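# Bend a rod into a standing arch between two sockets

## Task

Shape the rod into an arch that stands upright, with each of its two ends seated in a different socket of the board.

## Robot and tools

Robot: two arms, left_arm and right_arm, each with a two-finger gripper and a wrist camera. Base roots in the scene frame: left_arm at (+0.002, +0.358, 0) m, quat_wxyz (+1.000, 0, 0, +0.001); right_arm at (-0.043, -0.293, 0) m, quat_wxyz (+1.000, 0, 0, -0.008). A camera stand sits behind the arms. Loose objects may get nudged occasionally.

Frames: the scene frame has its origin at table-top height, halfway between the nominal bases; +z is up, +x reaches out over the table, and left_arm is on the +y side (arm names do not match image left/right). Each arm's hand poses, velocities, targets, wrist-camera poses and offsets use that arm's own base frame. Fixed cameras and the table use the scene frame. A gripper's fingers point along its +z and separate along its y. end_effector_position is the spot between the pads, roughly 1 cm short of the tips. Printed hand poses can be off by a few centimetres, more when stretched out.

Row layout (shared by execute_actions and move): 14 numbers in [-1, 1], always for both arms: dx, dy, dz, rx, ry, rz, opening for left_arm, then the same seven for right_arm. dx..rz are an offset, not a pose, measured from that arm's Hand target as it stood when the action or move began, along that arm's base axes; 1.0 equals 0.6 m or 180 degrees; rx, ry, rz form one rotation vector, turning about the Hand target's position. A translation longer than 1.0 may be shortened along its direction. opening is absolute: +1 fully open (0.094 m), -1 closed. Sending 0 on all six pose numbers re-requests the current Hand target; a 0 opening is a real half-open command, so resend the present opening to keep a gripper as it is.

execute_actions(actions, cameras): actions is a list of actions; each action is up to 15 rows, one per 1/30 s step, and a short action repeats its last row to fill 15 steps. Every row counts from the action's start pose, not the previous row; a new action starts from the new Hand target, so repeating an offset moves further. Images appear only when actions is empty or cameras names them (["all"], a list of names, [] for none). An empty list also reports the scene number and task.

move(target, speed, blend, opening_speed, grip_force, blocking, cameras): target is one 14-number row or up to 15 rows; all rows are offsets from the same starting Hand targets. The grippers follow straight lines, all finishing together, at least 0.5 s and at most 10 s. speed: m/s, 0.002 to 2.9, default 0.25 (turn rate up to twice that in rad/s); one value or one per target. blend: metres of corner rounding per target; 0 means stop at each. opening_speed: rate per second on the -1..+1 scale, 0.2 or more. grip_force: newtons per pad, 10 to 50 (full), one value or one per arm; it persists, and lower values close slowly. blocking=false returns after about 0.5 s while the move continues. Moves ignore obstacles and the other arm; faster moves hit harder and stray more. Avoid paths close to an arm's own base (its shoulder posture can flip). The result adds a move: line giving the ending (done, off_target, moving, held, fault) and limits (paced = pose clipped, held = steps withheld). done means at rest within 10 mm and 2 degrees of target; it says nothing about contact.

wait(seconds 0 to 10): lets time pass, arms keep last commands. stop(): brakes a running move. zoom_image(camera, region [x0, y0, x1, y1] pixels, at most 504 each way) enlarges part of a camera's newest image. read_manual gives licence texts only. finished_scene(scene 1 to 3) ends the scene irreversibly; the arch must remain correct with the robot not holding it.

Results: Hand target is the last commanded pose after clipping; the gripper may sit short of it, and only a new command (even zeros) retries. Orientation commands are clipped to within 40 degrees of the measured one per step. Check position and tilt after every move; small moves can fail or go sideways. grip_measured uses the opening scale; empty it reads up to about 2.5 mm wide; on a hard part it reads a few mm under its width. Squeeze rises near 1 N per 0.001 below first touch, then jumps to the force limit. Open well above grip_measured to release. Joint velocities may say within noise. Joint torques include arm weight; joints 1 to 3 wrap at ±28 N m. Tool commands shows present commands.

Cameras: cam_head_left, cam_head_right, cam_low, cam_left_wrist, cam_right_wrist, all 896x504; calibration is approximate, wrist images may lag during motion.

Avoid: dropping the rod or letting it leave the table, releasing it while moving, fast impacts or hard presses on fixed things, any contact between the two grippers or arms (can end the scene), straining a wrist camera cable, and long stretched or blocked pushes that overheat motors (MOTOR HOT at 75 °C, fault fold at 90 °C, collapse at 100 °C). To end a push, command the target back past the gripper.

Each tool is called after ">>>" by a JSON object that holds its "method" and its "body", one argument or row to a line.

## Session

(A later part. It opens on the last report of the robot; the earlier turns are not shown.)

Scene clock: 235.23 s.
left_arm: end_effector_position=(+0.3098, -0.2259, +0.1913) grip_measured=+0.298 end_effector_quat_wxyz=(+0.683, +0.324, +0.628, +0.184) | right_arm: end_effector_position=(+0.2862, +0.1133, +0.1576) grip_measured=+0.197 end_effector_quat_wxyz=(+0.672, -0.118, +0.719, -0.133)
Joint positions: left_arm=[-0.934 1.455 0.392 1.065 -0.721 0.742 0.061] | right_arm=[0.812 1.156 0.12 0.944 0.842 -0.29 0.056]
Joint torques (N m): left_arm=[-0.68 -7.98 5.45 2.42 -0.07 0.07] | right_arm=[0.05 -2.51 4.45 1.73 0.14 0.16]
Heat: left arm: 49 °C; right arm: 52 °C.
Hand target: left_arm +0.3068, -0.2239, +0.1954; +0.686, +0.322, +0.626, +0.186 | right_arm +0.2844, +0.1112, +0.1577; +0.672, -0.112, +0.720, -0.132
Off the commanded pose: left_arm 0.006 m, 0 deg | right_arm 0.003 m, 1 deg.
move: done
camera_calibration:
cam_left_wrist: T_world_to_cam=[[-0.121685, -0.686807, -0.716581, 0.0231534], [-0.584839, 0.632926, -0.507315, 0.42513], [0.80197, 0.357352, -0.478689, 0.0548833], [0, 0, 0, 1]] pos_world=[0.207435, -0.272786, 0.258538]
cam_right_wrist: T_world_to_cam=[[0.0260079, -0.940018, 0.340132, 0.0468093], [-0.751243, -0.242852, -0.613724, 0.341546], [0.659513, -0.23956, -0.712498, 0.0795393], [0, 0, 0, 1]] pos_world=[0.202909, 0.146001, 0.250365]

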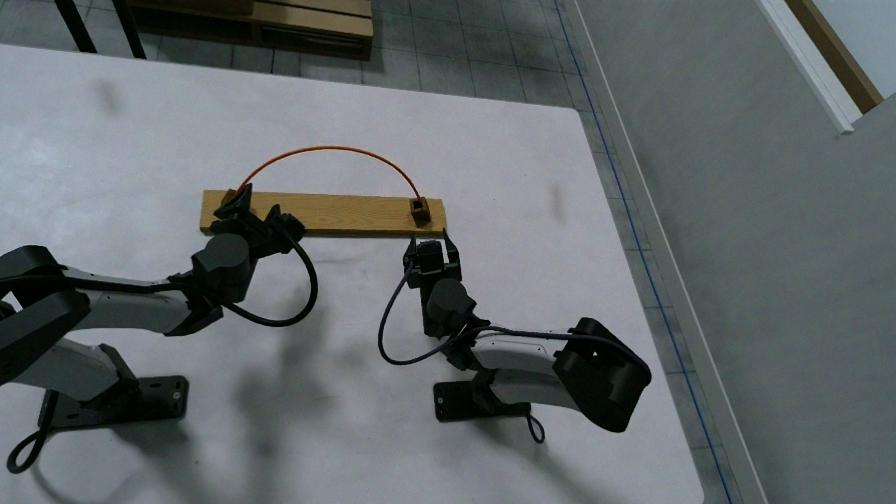

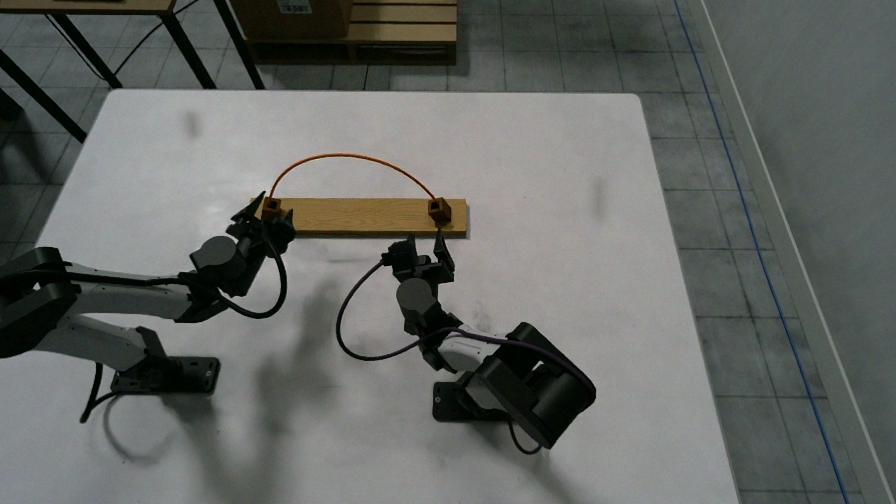

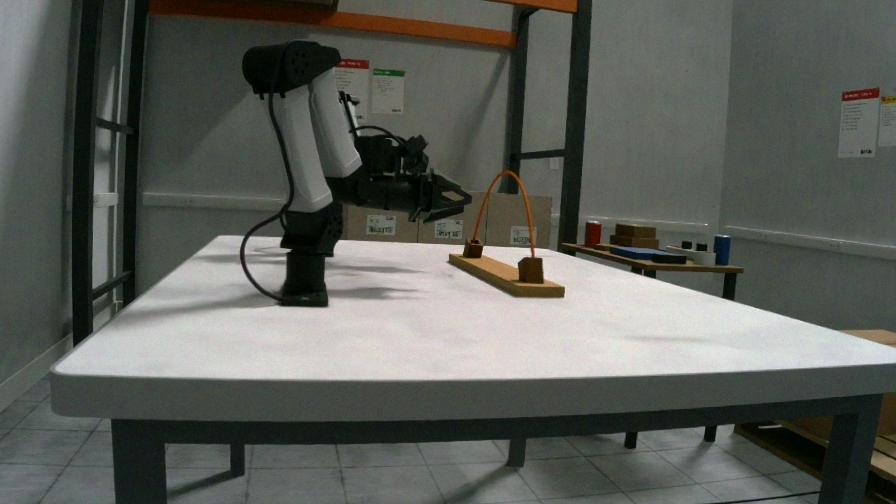

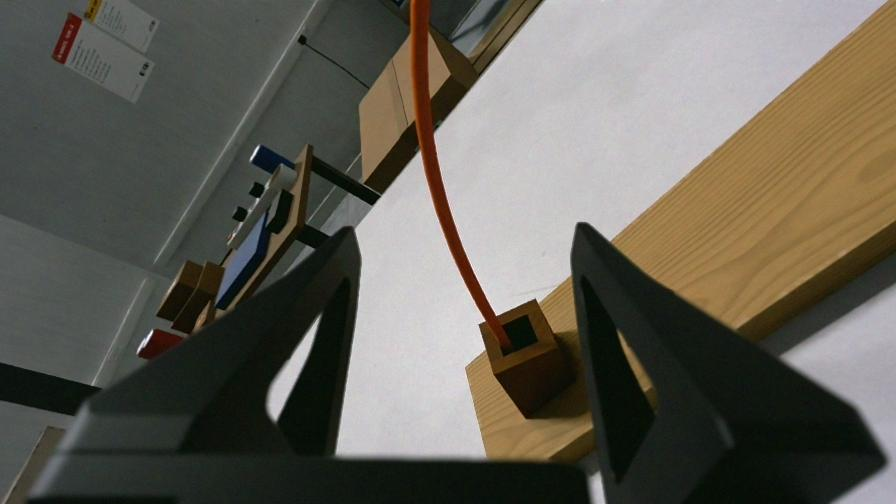

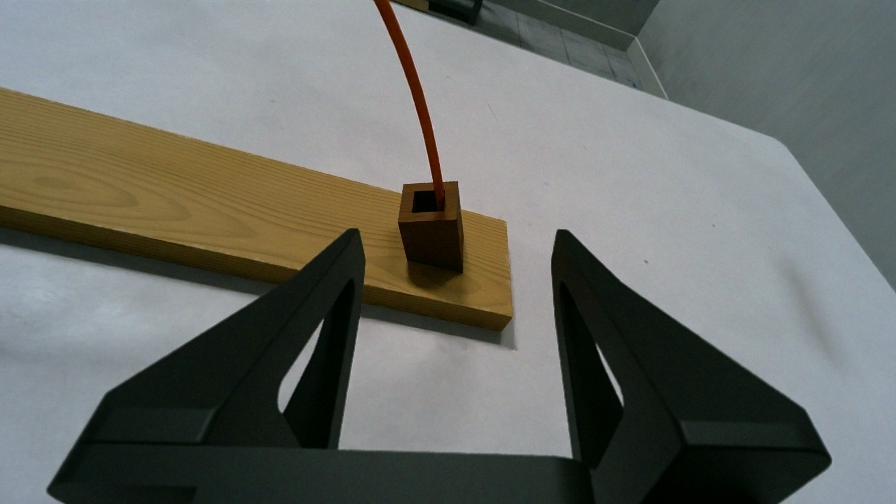

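>>> {"method": "move", "body": {
  "target": [0.12,0.008,-0.02,0,0,0,0.3,0.0,0,0.0,0,0,0,0.2],
  "speed": 0.08,
  "cameras": ["cam_low","cam_left_wrist"]
}}

Scene clock: 242.83 s.
left_arm: end_effector_position=(+0.3729, -0.2149, +0.1709) grip_measured=+0.298 end_effector_quat_wxyz=(+0.669, +0.332, +0.637, +0.191) | right_arm: end_effector_position=(+0.2862, +0.1133, +0.1573) grip_measured=+0.197 end_effector_quat_wxyz=(+0.672, -0.119, +0.719, -0.133)
Joint positions: left_arm=[-0.726 1.648 0.507 1.105 -0.523 0.742 0.061] | right_arm=[0.812 1.156 0.12 0.943 0.842 -0.29 0.056]
Joint torques (N m): left_arm=[0.55 -6.64 7.88 2.92 0.14 0.04] | right_arm=[0.08 -2.52 4.46 1.72 0.14 0.14]
Heat: left arm: 49 °C; right arm: 50 °C.
Hand target: left_arm +0.3788, -0.2191, +0.1835; +0.686, +0.322, +0.626, +0.186 | right_arm +0.2844, +0.1113, +0.1577; +0.672, -0.112, +0.720, -0.132
Off the commanded pose: left_arm 0.015 m, 3 deg | right_arm 0.003 m, 1 deg.
move: off_target (left_arm)
camera_calibration:
cam_left_wrist: T_world_to_cam=[[-0.135084, -0.669498, -0.730428, 0.0347825], [-0.605152, 0.639466, -0.474209, 0.448028], [0.784566, 0.377961, -0.491529, 0.00373762], [0, 0, 0, 1]] pos_world=[0.272891, -0.264625, 0.239702]
Images, in order (width x height): cam_low 896x504, cam_left_wrist 896x504.

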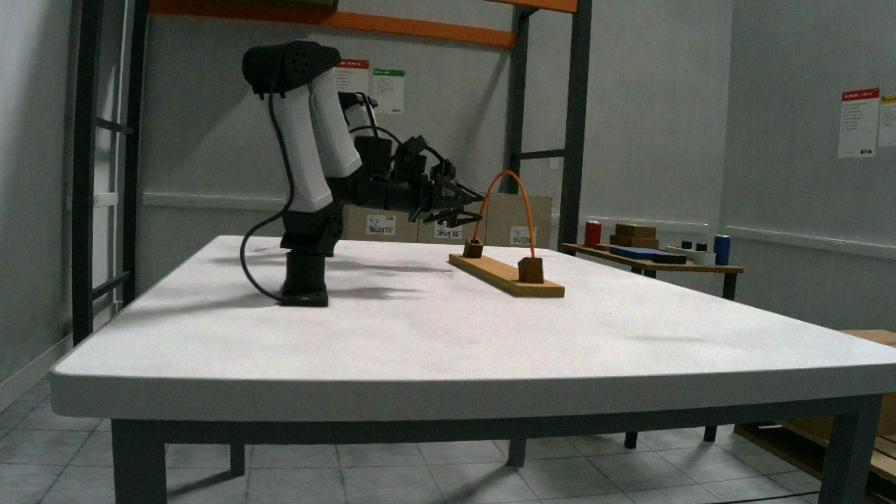

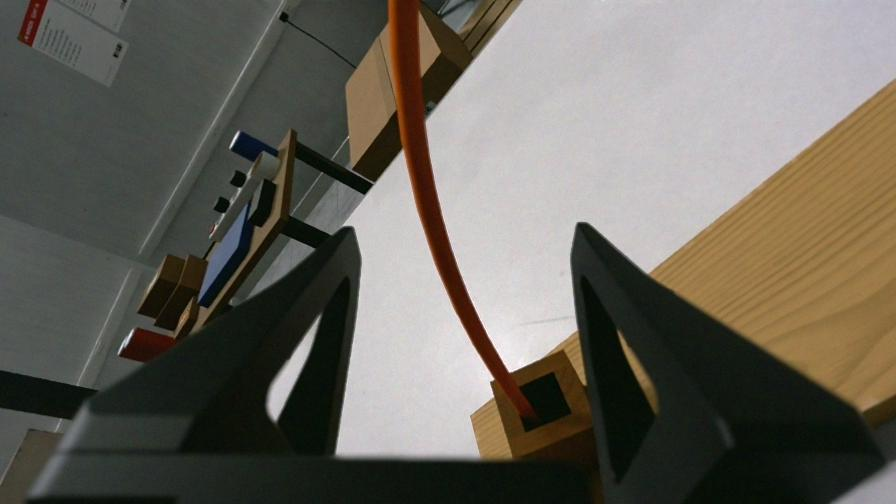

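>>> {"method": "move", "body": {
  "target": [
    [0.0,0.008,0.018,-0.09,0.012,0,0.3,0.0,0,0.0,0,0,0,0.2],
    [0.036,0.008,0.018,-0.09,0.012,0,0.3,0.0,0,0.0,0,0,0,0.2]
  ],
  "speed": 0.08,
  "cameras": ["cam_left_wrist"]
}}

Scene clock: 251.07 s.
left_arm: end_effector_position=(+0.3950, -0.2113, +0.1851) grip_measured=+0.298 end_effector_quat_wxyz=(+0.701, +0.238, +0.665, +0.102) | right_arm: end_effector_position=(+0.2862, +0.1133, +0.1573) grip_measured=+0.197 end_effector_quat_wxyz=(+0.672, -0.119, +0.719, -0.133)
Joint positions: left_arm=[-0.668 1.676 0.573 1.106 -0.47 0.49 0.061] | right_arm=[0.812 1.156 0.12 0.943 0.842 -0.29 0.056]
Joint torques (N m): left_arm=[0.54 -7.25 7.91 2.76 0.15 -0.16] | right_arm=[0.08 -2.52 4.46 1.72 0.14 0.14]
Heat: left arm: 49 °C; right arm: 50 °C.
Hand target: left_arm +0.4004, -0.2144, +0.1944; +0.712, +0.226, +0.658, +0.090 | right_arm +0.2844, +0.1113, +0.1577; +0.672, -0.112, +0.720, -0.132
Off the commanded pose: left_arm 0.011 m, 3 deg | right_arm 0.003 m, 1 deg.
move: off_target (left_arm)
camera_calibration:
cam_left_wrist: T_world_to_cam=[[-0.142145, -0.842012, -0.520394, -0.022011], [-0.621361, 0.485147, -0.615258, 0.465778], [0.770523, 0.235897, -0.592154, -0.0138244], [0, 0, 0, 1]] pos_world=[0.29694, -0.241244, 0.266933]
Images, in order (width x height): cam_left_wrist 896x504.

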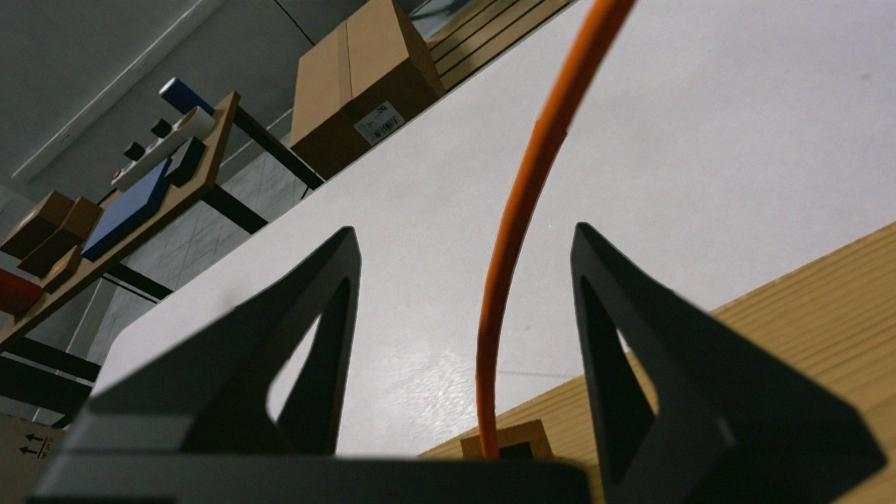

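>>> {"method": "move", "body": {
  "target": [
    [-0.002,-0.015,-0.008,0.055,-0.008,0,0.3,0.0,0,0.0,0,0,0,0.2],
    [-0.002,-0.015,-0.008,0.055,-0.008,0,-1,0.0,0,0.0,0,0,0,0.2]
  ],
  "speed": 0.08,
  "opening_speed": 0.5,
  "cameras": ["cam_left_wrist","cam_low"]
}}

>>> {"method": "zoom_image", "body": {
  "camera": "cam_low",
  "region": [440, 150, 580, 300]
}}

Scene clock: 258.10 s.
left_arm: end_effector_position=(+0.3960, -0.2178, +0.1799) grip_measured=-0.920 end_effector_quat_wxyz=(+0.688, +0.291, +0.647, +0.149) | right_arm: end_effector_position=(+0.2862, +0.1133, +0.1573) grip_measured=+0.197 end_effector_quat_wxyz=(+0.672, -0.119, +0.719, -0.133)
Joint positions: left_arm=[-0.678 1.7 0.586 1.106 -0.469 0.632 0.004] | right_arm=[0.812 1.156 0.12 0.943 0.842 -0.29 0.056]
Joint torques (N m): left_arm=[-0.83 -7.58 8.08 2.72 -0.04 0.09] | right_arm=[0.06 -2.54 4.46 1.72 0.14 0.14]
Heat: left arm: 49 °C; right arm: 49 °C.
Hand target: left_arm +0.3992, -0.2234, +0.1895; +0.698, +0.285, +0.639, +0.149 | right_arm +0.2844, +0.1113, +0.1577; +0.672, -0.112, +0.720, -0.132
Off the commanded pose: left_arm 0.012 m, 2 deg | right_arm 0.003 m, 1 deg.
move: off_target (left_arm); target 2's new opening was sent with left_arm's hand 0.011 m and 2 deg from that target
camera_calibration:
cam_left_wrist: T_world_to_cam=[[-0.139161, -0.755569, -0.640117, 0.00910366], [-0.604109, 0.576966, -0.549694, 0.467711], [0.784657, 0.310204, -0.536737, -0.0155103], [0, 0, 0, 1]] pos_world=[0.295985, -0.258163, 0.2546]
Images, in order (width x height): cam_low 896x504, cam_left_wrist 896x504.

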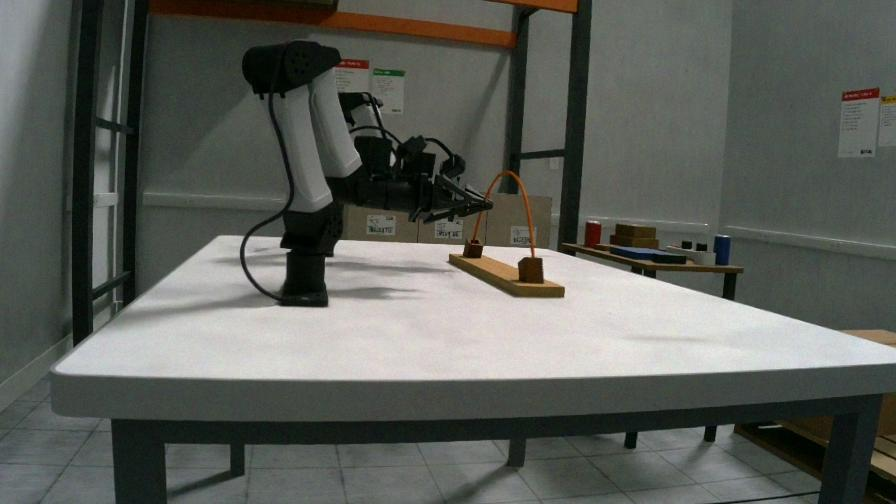

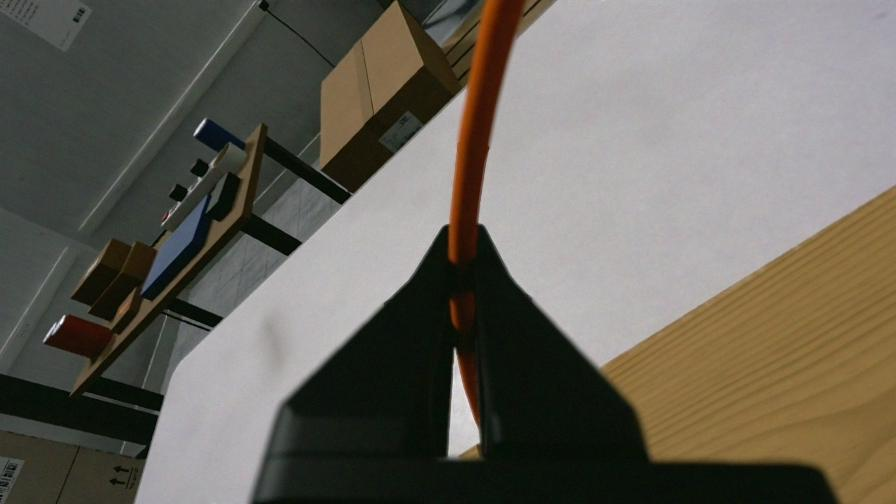

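Scaled by 3.360 from the camera's 896x504 image, which has a finer 1280x720 frame.

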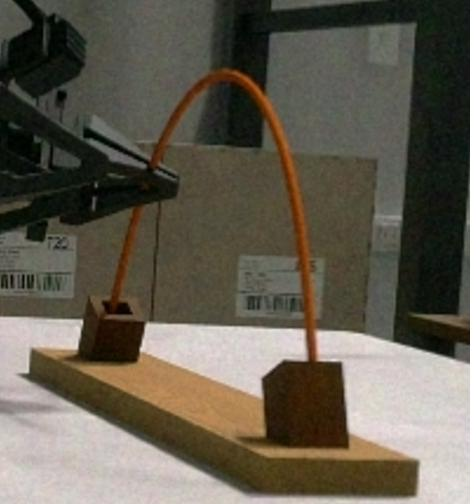

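>>> {"method": "move", "body": {
  "target": [0.0,0.013,-0.04,0,0,0,-1,0.0,0,0.0,0,0,0,0.2],
  "speed": 0.04,
  "cameras": ["cam_left_wrist","cam_low"]
}}

>>> {"method": "zoom_image", "body": {
  "camera": "cam_low",
  "region": [440, 150, 580, 300]
}}

Scene clock: 261.07 s.
left_arm: end_effector_position=(+0.3981, -0.2182, +0.1785) grip_measured=-0.921 end_effector_quat_wxyz=(+0.709, +0.274, +0.633, +0.146) | right_arm: end_effector_position=(+0.2862, +0.1133, +0.1573) grip_measured=+0.197 end_effector_quat_wxyz=(+0.672, -0.119, +0.719, -0.133)
Joint positions: left_arm=[-0.676 1.772 0.576 1.249 -0.469 0.636 0.004] | right_arm=[0.812 1.156 0.12 0.943 0.842 -0.29 0.056]
Joint torques (N m): left_arm=[0.94 -6.8 4.4 2.55 0.19 0.05] | right_arm=[0.06 -2.52 4.48 1.72 0.13 0.14]
Heat: left arm: 50 °C; right arm: 49 °C.
Hand target: left_arm +0.3992, -0.2156, +0.1654; +0.698, +0.285, +0.639, +0.149 | right_arm +0.2844, +0.1113, +0.1577; +0.672, -0.112, +0.720, -0.132
Off the commanded pose: left_arm 0.013 m, 2 deg | right_arm 0.003 m, 1 deg.
move: off_target (left_arm)
camera_calibration:
cam_left_wrist: T_world_to_cam=[[-0.106284, -0.777817, -0.619439, -0.0133442], [-0.577142, 0.555546, -0.598561, 0.461798], [0.809698, 0.293887, -0.507956, -0.0364533], [0, 0, 0, 1]] pos_world=[0.294621, -0.256216, 0.249632]
Images, in order (width x height): cam_low 896x504, cam_left_wrist 896x504.

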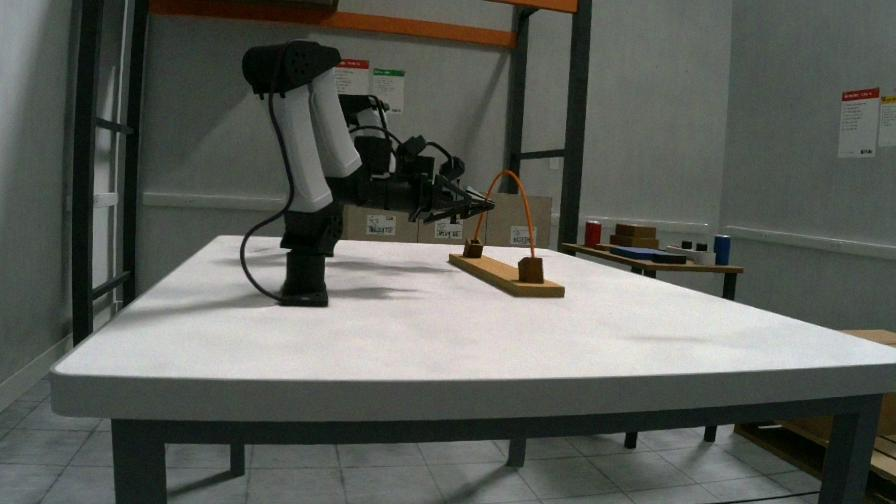

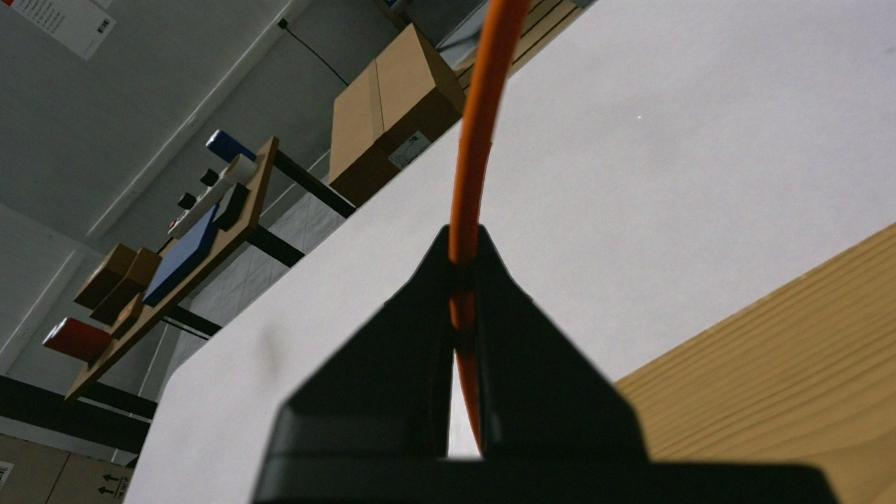

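Scaled by 3.360 from the camera's 896x504 image, which has a finer 1280x720 frame.

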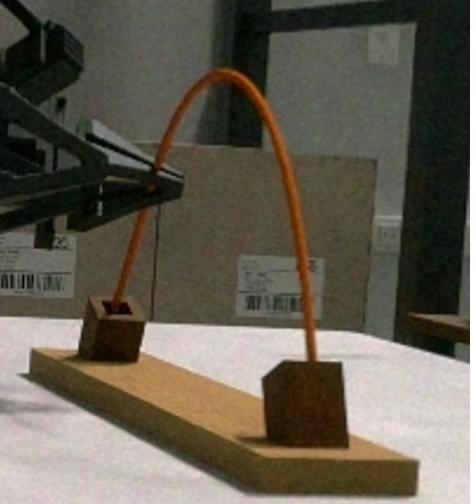

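>>> {"method": "move", "body": {
  "target": [
    [-0.002,-0.004,0.025,0,0,0,-1,0.0,0,0.0,0,0,0,0.2],
    [-0.002,-0.004,0.025,0,0,0,0.1,0.0,0,0.0,0,0,0,0.2],
    [-0.12,-0.004,0.035,0,0,0,0.1,0.0,0,0.0,0,0,0,0.2]
  ],
  "speed": 0.06,
  "opening_speed": 0.4,
  "cameras": ["cam_low","cam_left_wrist","cam_right_wrist"]
}}

>>> {"method": "zoom_image", "body": {
  "camera": "cam_low",
  "region": [440, 150, 580, 300]
}}

Scene clock: 270.83 s.
left_arm: end_effector_position=(+0.3304, -0.2196, +0.1813) grip_measured=+0.098 end_effector_quat_wxyz=(+0.695, +0.287, +0.642, +0.147) | right_arm: end_effector_position=(+0.2862, +0.1133, +0.1573) grip_measured=+0.197 end_effector_quat_wxyz=(+0.672, -0.119, +0.719, -0.133)
Joint positions: left_arm=[-0.851 1.549 0.4 1.162 -0.639 0.638 0.052] | right_arm=[0.812 1.156 0.12 0.943 0.842 -0.29 0.056]
Joint torques (N m): left_arm=[-0.65 -8.8 5.12 2.45 -0.05 0.08] | right_arm=[0.08 -2.52 4.45 1.72 0.13 0.14]
Heat: left arm: 50 °C; right arm: 49 °C.
Hand target: left_arm +0.3272, -0.2180, +0.1864; +0.698, +0.285, +0.639, +0.149 | right_arm +0.2844, +0.1113, +0.1577; +0.672, -0.112, +0.720, -0.132
Off the commanded pose: left_arm 0.006 m, 1 deg | right_arm 0.003 m, 1 deg.
move: done
camera_calibration:
cam_left_wrist: T_world_to_cam=[[-0.131493, -0.76122, -0.635023, -0.00517531], [-0.592756, 0.573827, -0.565122, 0.428247], [0.794575, 0.302104, -0.526672, 0.0303449], [0, 0, 0, 1]] pos_world=[0.229054, -0.258846, 0.254707]
cam_right_wrist: T_world_to_cam=[[0.0262978, -0.939862, 0.340539, 0.0466567], [-0.751682, -0.243163, -0.613063, 0.341527], [0.659001, -0.239855, -0.712873, 0.0796433], [0, 0, 0, 1]] pos_world=[0.203008, 0.146, 0.250265]
Images, in order (width x height): cam_low 896x504, cam_left_wrist 896x504, cam_right_wrist 896x504.

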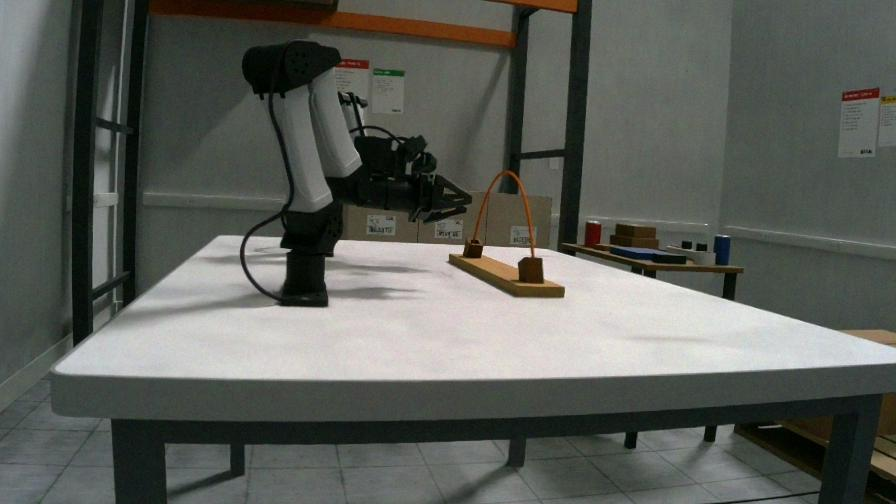

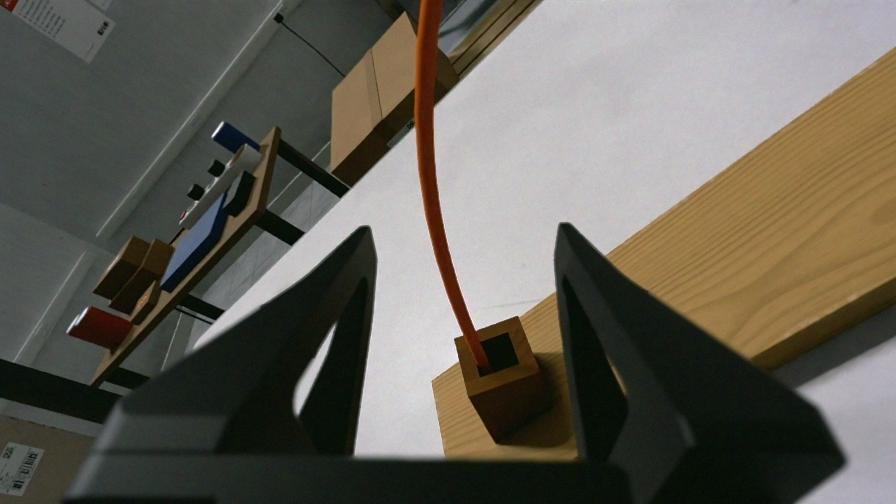

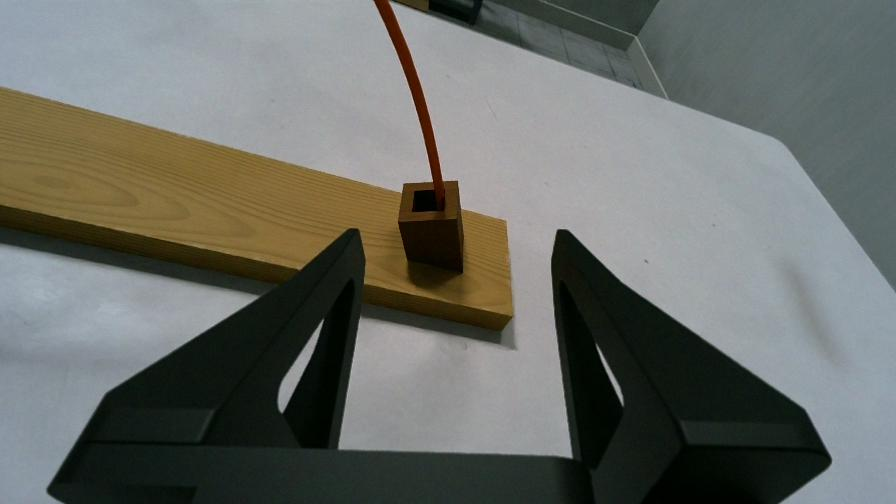

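Scaled by 3.360 from the camera's 896x504 image, which has a finer 1280x720 frame.

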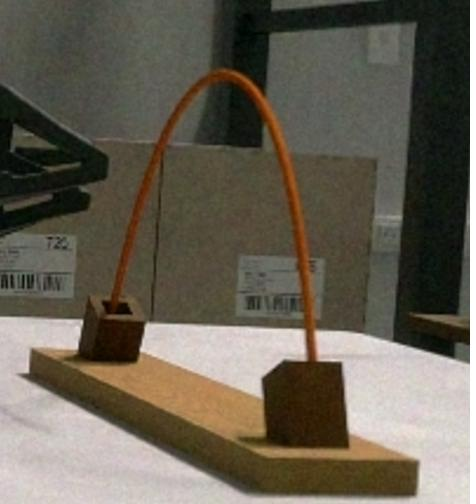

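>>> {"method": "move", "body": {
  "target": [0,0,0,0,0,0,0.1,0.165,0.045,-0.008,-0.055,0.006,0,0.2],
  "speed": 0.08,
  "cameras": ["cam_right_wrist"]
}}

Scene clock: 274.87 s.
left_arm: end_effector_position=(+0.3304, -0.2195, +0.1812) grip_measured=+0.098 end_effector_quat_wxyz=(+0.695, +0.287, +0.642, +0.148) | right_arm: end_effector_position=(+0.3775, +0.1332, +0.1479) grip_measured=+0.197 end_effector_quat_wxyz=(+0.645, -0.171, +0.717, -0.200)
Joint positions: left_arm=[-0.851 1.549 0.4 1.162 -0.64 0.638 0.052] | right_arm=[0.616 1.613 0.419 1.081 0.681 -0.463 0.056]
Joint velocities: left_arm=[-0.017 -0.046 0.022 -0.022 0.037 -0.037 0] | right_arm=[within noise]
Joint torques (N m): left_arm=[-0.66 -8.8 5.11 2.44 -0.06 0.08] | right_arm=[-0.7 -3.19 6.02 2.06 -0.17 0]
Heat: left arm: 50 °C; right arm: 49 °C.
Hand target: left_arm +0.3272, -0.2179, +0.1864; +0.698, +0.285, +0.639, +0.149 | right_arm +0.3834, +0.1382, +0.1531; +0.653, -0.171, +0.712, -0.193
Off the commanded pose: left_arm 0.006 m, 1 deg | right_arm 0.009 m, 1 deg.
move: done
camera_calibration:
cam_right_wrist: T_world_to_cam=[[0.0207128, -0.867704, 0.49665, 0.0355394], [-0.777959, -0.326005, -0.537122, 0.418877], [0.627973, -0.375248, -0.681791, 0.0426761], [0, 0, 0, 1]] pos_world=[0.298333, 0.183408, 0.236434]
Images, in order (width x height): cam_right_wrist 896x504.

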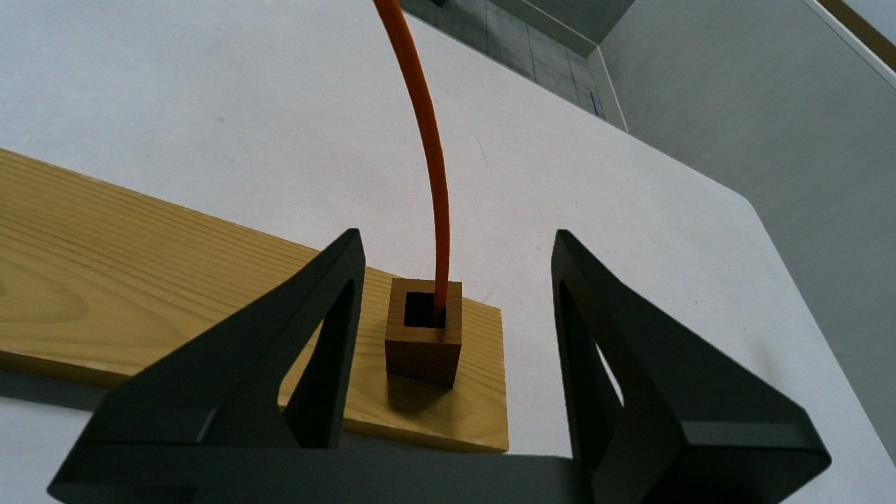

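>>> {"method": "move", "body": {
  "target": [0,0,0,0,0,0,0.1,0.052,0.004,0.0,0,0,0,0.2],
  "speed": 0.08,
  "cameras": ["cam_right_wrist","cam_low"]
}}

>>> {"method": "zoom_image", "body": {
  "camera": "cam_low",
  "region": [440, 150, 580, 300]
}}

Scene clock: 277.63 s.
left_arm: end_effector_position=(+0.3304, -0.2195, +0.1812) grip_measured=+0.098 end_effector_quat_wxyz=(+0.695, +0.287, +0.642, +0.148) | right_arm: end_effector_position=(+0.4087, +0.1360, +0.1507) grip_measured=+0.197 end_effector_quat_wxyz=(+0.649, -0.167, +0.715, -0.199)
Joint positions: left_arm=[-0.851 1.549 0.4 1.162 -0.64 0.638 0.052] | right_arm=[0.56 1.705 0.526 1.082 0.625 -0.47 0.056]
Joint torques (N m): left_arm=[-0.68 -8.84 5.09 2.45 -0.05 0.09] | right_arm=[-0.7 -3.88 6.13 1.97 -0.2 0.03]
Heat: left arm: 50 °C; right arm: 49 °C.
Hand target: left_arm +0.3272, -0.2179, +0.1864; +0.698, +0.285, +0.639, +0.149 | right_arm +0.4146, +0.1405, +0.1529; +0.653, -0.171, +0.712, -0.193
Off the commanded pose: left_arm 0.006 m, 1 deg | right_arm 0.008 m, 1 deg.
move: done
camera_calibration:
cam_right_wrist: T_world_to_cam=[[0.0156656, -0.871196, 0.490685, 0.0394173], [-0.77307, -0.321786, -0.546641, 0.444385], [0.634127, -0.37077, -0.678537, 0.0223456], [0, 0, 0, 1]] pos_world=[0.328753, 0.185622, 0.23874]
Images, in order (width x height): cam_low 896x504, cam_right_wrist 896x504.

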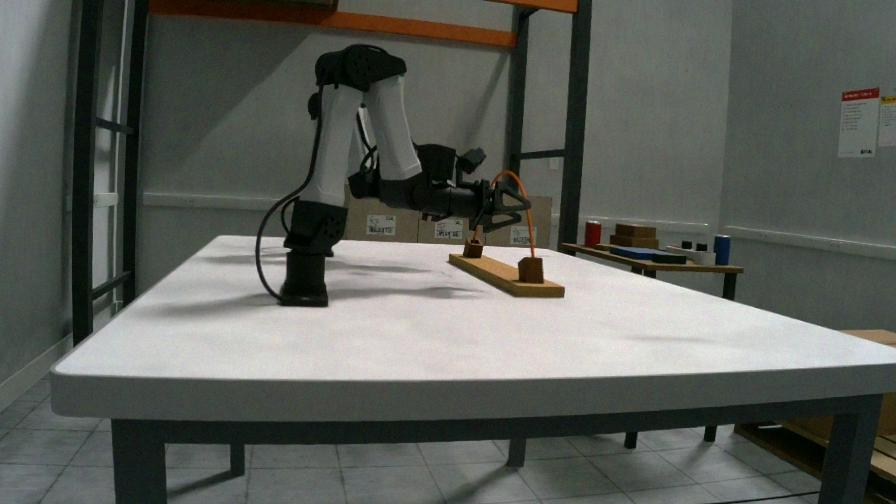

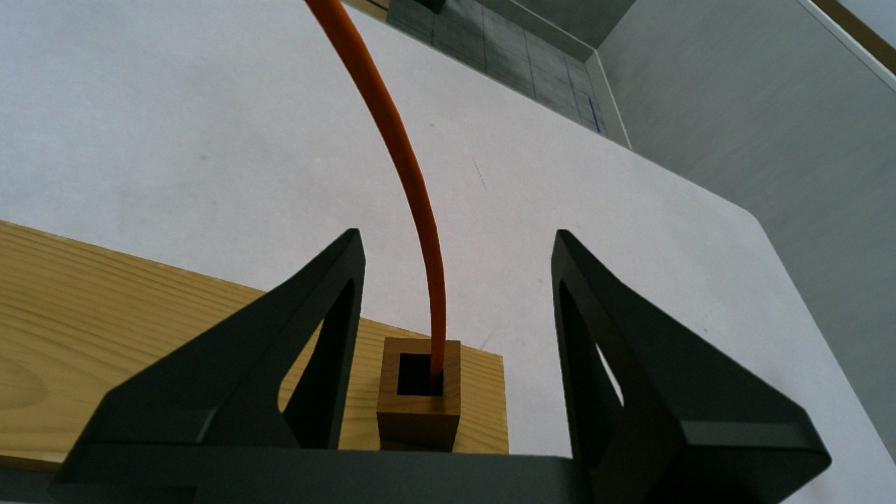

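Scaled by 3.360 from the camera's 896x504 image, which has a finer 1280x720 frame.

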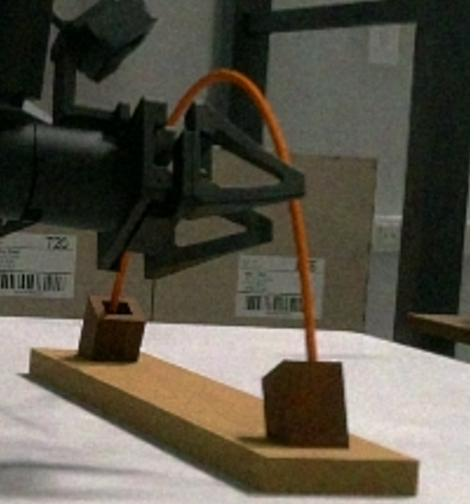

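>>> {"method": "move", "body": {
  "target": [
    [0,0,0,0,0,0,0.1,0.0,0.022,-0.01,-0.07,0.009,0,0.2],
    [0,0,0,0,0,0,0.1,0.042,0.022,-0.01,-0.07,0.009,0,0.2]
  ],
  "speed": 0.07,
  "cameras": ["cam_right_wrist"]
}}

Scene clock: 282.13 s.
left_arm: end_effector_position=(+0.3304, -0.2195, +0.1812) grip_measured=+0.098 end_effector_quat_wxyz=(+0.695, +0.287, +0.642, +0.148) | right_arm: end_effector_position=(+0.4342, +0.1487, +0.1484) grip_measured=+0.197 end_effector_quat_wxyz=(+0.621, -0.236, +0.696, -0.272)
Joint positions: left_arm=[-0.851 1.549 0.4 1.162 -0.64 0.638 0.052] | right_arm=[0.559 1.805 0.648 1.054 0.642 -0.679 0.056]
Joint torques (N m): left_arm=[-0.68 -8.81 5.08 2.45 -0.06 0.08] | right_arm=[-0.58 -4.6 6.26 1.79 -0.18 0.04]
Heat: left arm: 50 °C; right arm: 49 °C.
Hand target: left_arm +0.3272, -0.2179, +0.1864; +0.698, +0.285, +0.639, +0.149 | right_arm +0.4398, +0.1538, +0.1469; +0.620, -0.244, +0.696, -0.267
Off the commanded pose: left_arm 0.006 m, 1 deg | right_arm 0.008 m, 1 deg.
move: done
camera_calibration:
cam_right_wrist: T_world_to_cam=[[0.0257248, -0.748651, 0.662465, 0.00314602], [-0.783233, -0.426887, -0.45201, 0.472977], [0.621196, -0.507237, -0.597349, 0.0232755], [0, 0, 0, 1]] pos_world=[0.355912, 0.21607, 0.22561]
Images, in order (width x height): cam_right_wrist 896x504.

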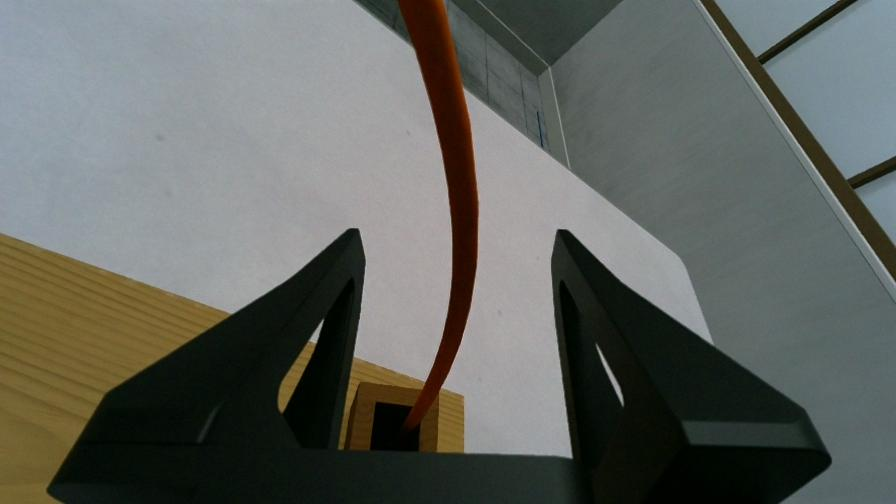

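>>> {"method": "move", "body": {
  "target": [
    [0,0,0,0,0,0,0.1,0.0,-0.002,0.006,0,0,0,-1],
    [0,0,0,0,0,0,0.1,0.0,-0.017,-0.036,0,0,0,-1]
  ],
  "speed": 0.04,
  "opening_speed": 0.5,
  "cameras": ["cam_right_wrist","cam_low"]
}}

>>> {"method": "zoom_image", "body": {
  "camera": "cam_low",
  "region": [440, 150, 580, 300]
}}

Scene clock: 287.97 s.
left_arm: end_effector_position=(+0.3304, -0.2195, +0.1812) grip_measured=+0.098 end_effector_quat_wxyz=(+0.695, +0.287, +0.642, +0.148) | right_arm: end_effector_position=(+0.4400, +0.1449, +0.1446) grip_measured=-0.895 end_effector_quat_wxyz=(+0.641, -0.218, +0.688, -0.262)
Joint positions: left_arm=[-0.851 1.549 0.4 1.162 -0.64 0.638 0.052] | right_arm=[0.538 1.868 0.643 1.174 0.62 -0.665 0.005]
Joint torques (N m): left_arm=[-0.68 -8.8 5.09 2.44 -0.06 0.08] | right_arm=[-1.1 -4.25 3.06 1.78 -0.23 -0.1]
Heat: left arm: 51 °C; right arm: 48 °C.
Hand target: left_arm +0.3272, -0.2179, +0.1864; +0.698, +0.285, +0.639, +0.149 | right_arm +0.4398, +0.1436, +0.1253; +0.620, -0.244, +0.696, -0.267
Off the commanded pose: left_arm 0.006 m, 1 deg | right_arm 0.019 m, 4 deg.
move: off_target (right_arm)
camera_calibration:
cam_right_wrist: T_world_to_cam=[[-0.00173518, -0.775541, 0.631295, 0.0230825], [-0.762016, -0.407775, -0.503042, 0.469474], [0.647556, -0.48193, -0.590267, -0.000797225], [0, 0, 0, 1]] pos_world=[0.358303, 0.208957, 0.221123]
Images, in order (width x height): cam_low 896x504, cam_right_wrist 896x504.

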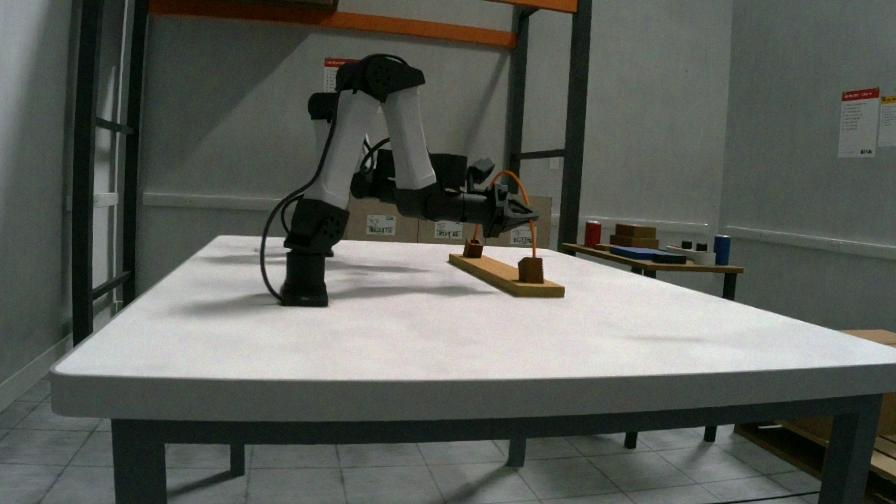

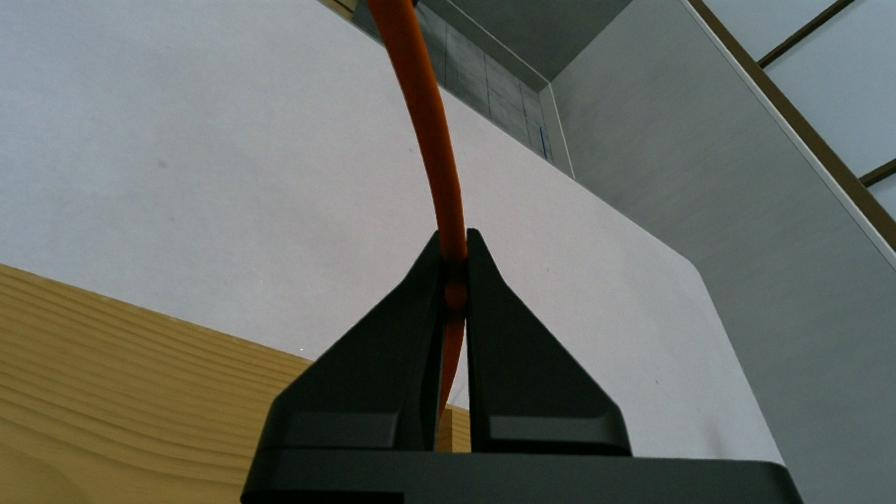

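Scaled by 3.360 from the camera's 896x504 image, which has a finer 1280x720 frame.

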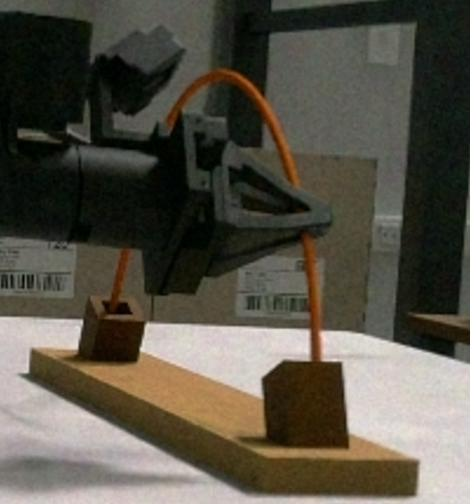

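>>> {"method": "move", "body": {
  "target": [
    [0,0,0,0,0,0,0.1,-0.012,0.006,0.036,0,0,0,-1],
    [0,0,0,0,0,0,0.1,-0.012,0.006,0.036,0,0,0,-0.4]
  ],
  "speed": 0.04,
  "opening_speed": 0.3,
  "cameras": ["cam_right_wrist","cam_low"]
}}

>>> {"method": "zoom_image", "body": {
  "camera": "cam_low",
  "region": [440, 150, 580, 300]
}}

Scene clock: 293.47 s.
left_arm: end_effector_position=(+0.3304, -0.2195, +0.1812) grip_measured=+0.098 end_effector_quat_wxyz=(+0.695, +0.287, +0.642, +0.148) | right_arm: end_effector_position=(+0.4362, +0.1465, +0.1412) grip_measured=-0.403 end_effector_quat_wxyz=(+0.618, -0.242, +0.698, -0.269)
Joint positions: left_arm=[-0.851 1.549 0.4 1.162 -0.64 0.638 0.052] | right_arm=[0.545 1.823 0.643 1.067 0.62 -0.68 0.028]
Joint torques (N m): left_arm=[-0.69 -8.8 5.11 2.45 -0.05 0.09] | right_arm=[0.06 -8.18 3.6 1.83 -0.01 0.04]
Heat: left arm: 51 °C; right arm: 48 °C.
Hand target: left_arm +0.3272, -0.2179, +0.1864; +0.698, +0.285, +0.639, +0.149 | right_arm +0.4326, +0.1473, +0.1470; +0.621, -0.244, +0.696, -0.267
Off the commanded pose: left_arm 0.006 m, 1 deg | right_arm 0.007 m, 1 deg.
move: done
camera_calibration:
cam_right_wrist: T_world_to_cam=[[0.0394777, -0.745256, 0.665609, -0.000753958], [-0.783974, -0.436114, -0.441802, 0.470546], [0.619537, -0.504379, -0.601478, 0.017481], [0, 0, 0, 1]] pos_world=[0.358096, 0.213467, 0.218905]
Images, in order (width x height): cam_low 896x504, cam_right_wrist 896x504.

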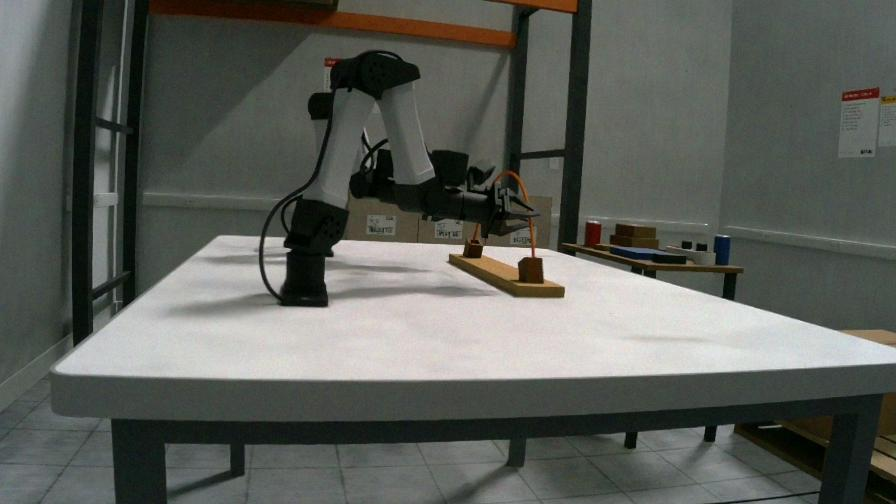

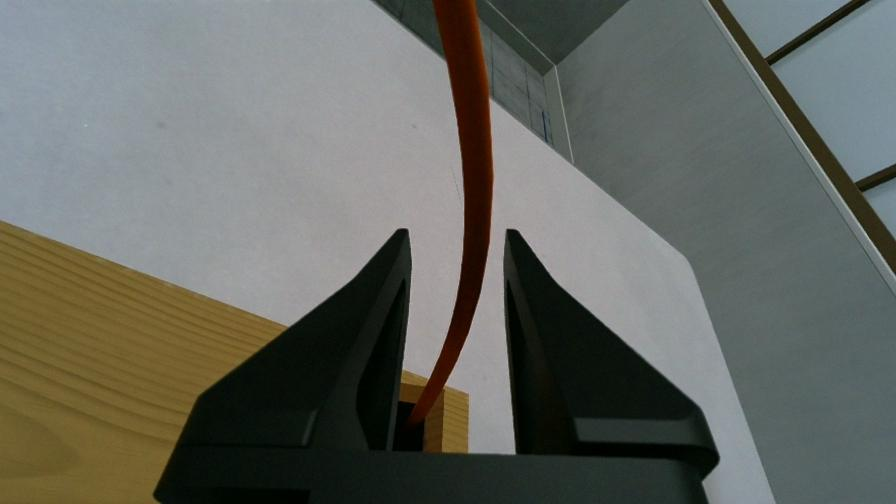

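Scaled by 3.360 from the camera's 896x504 image, which has a finer 1280x720 frame.

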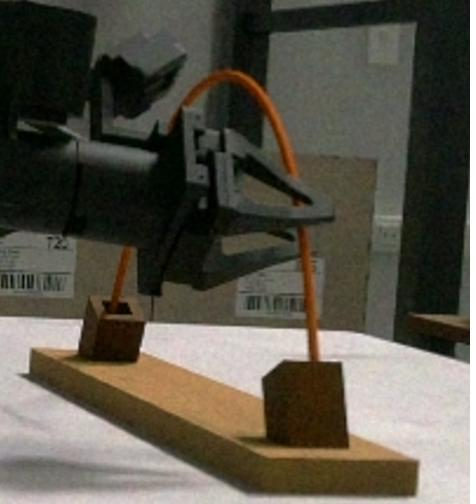

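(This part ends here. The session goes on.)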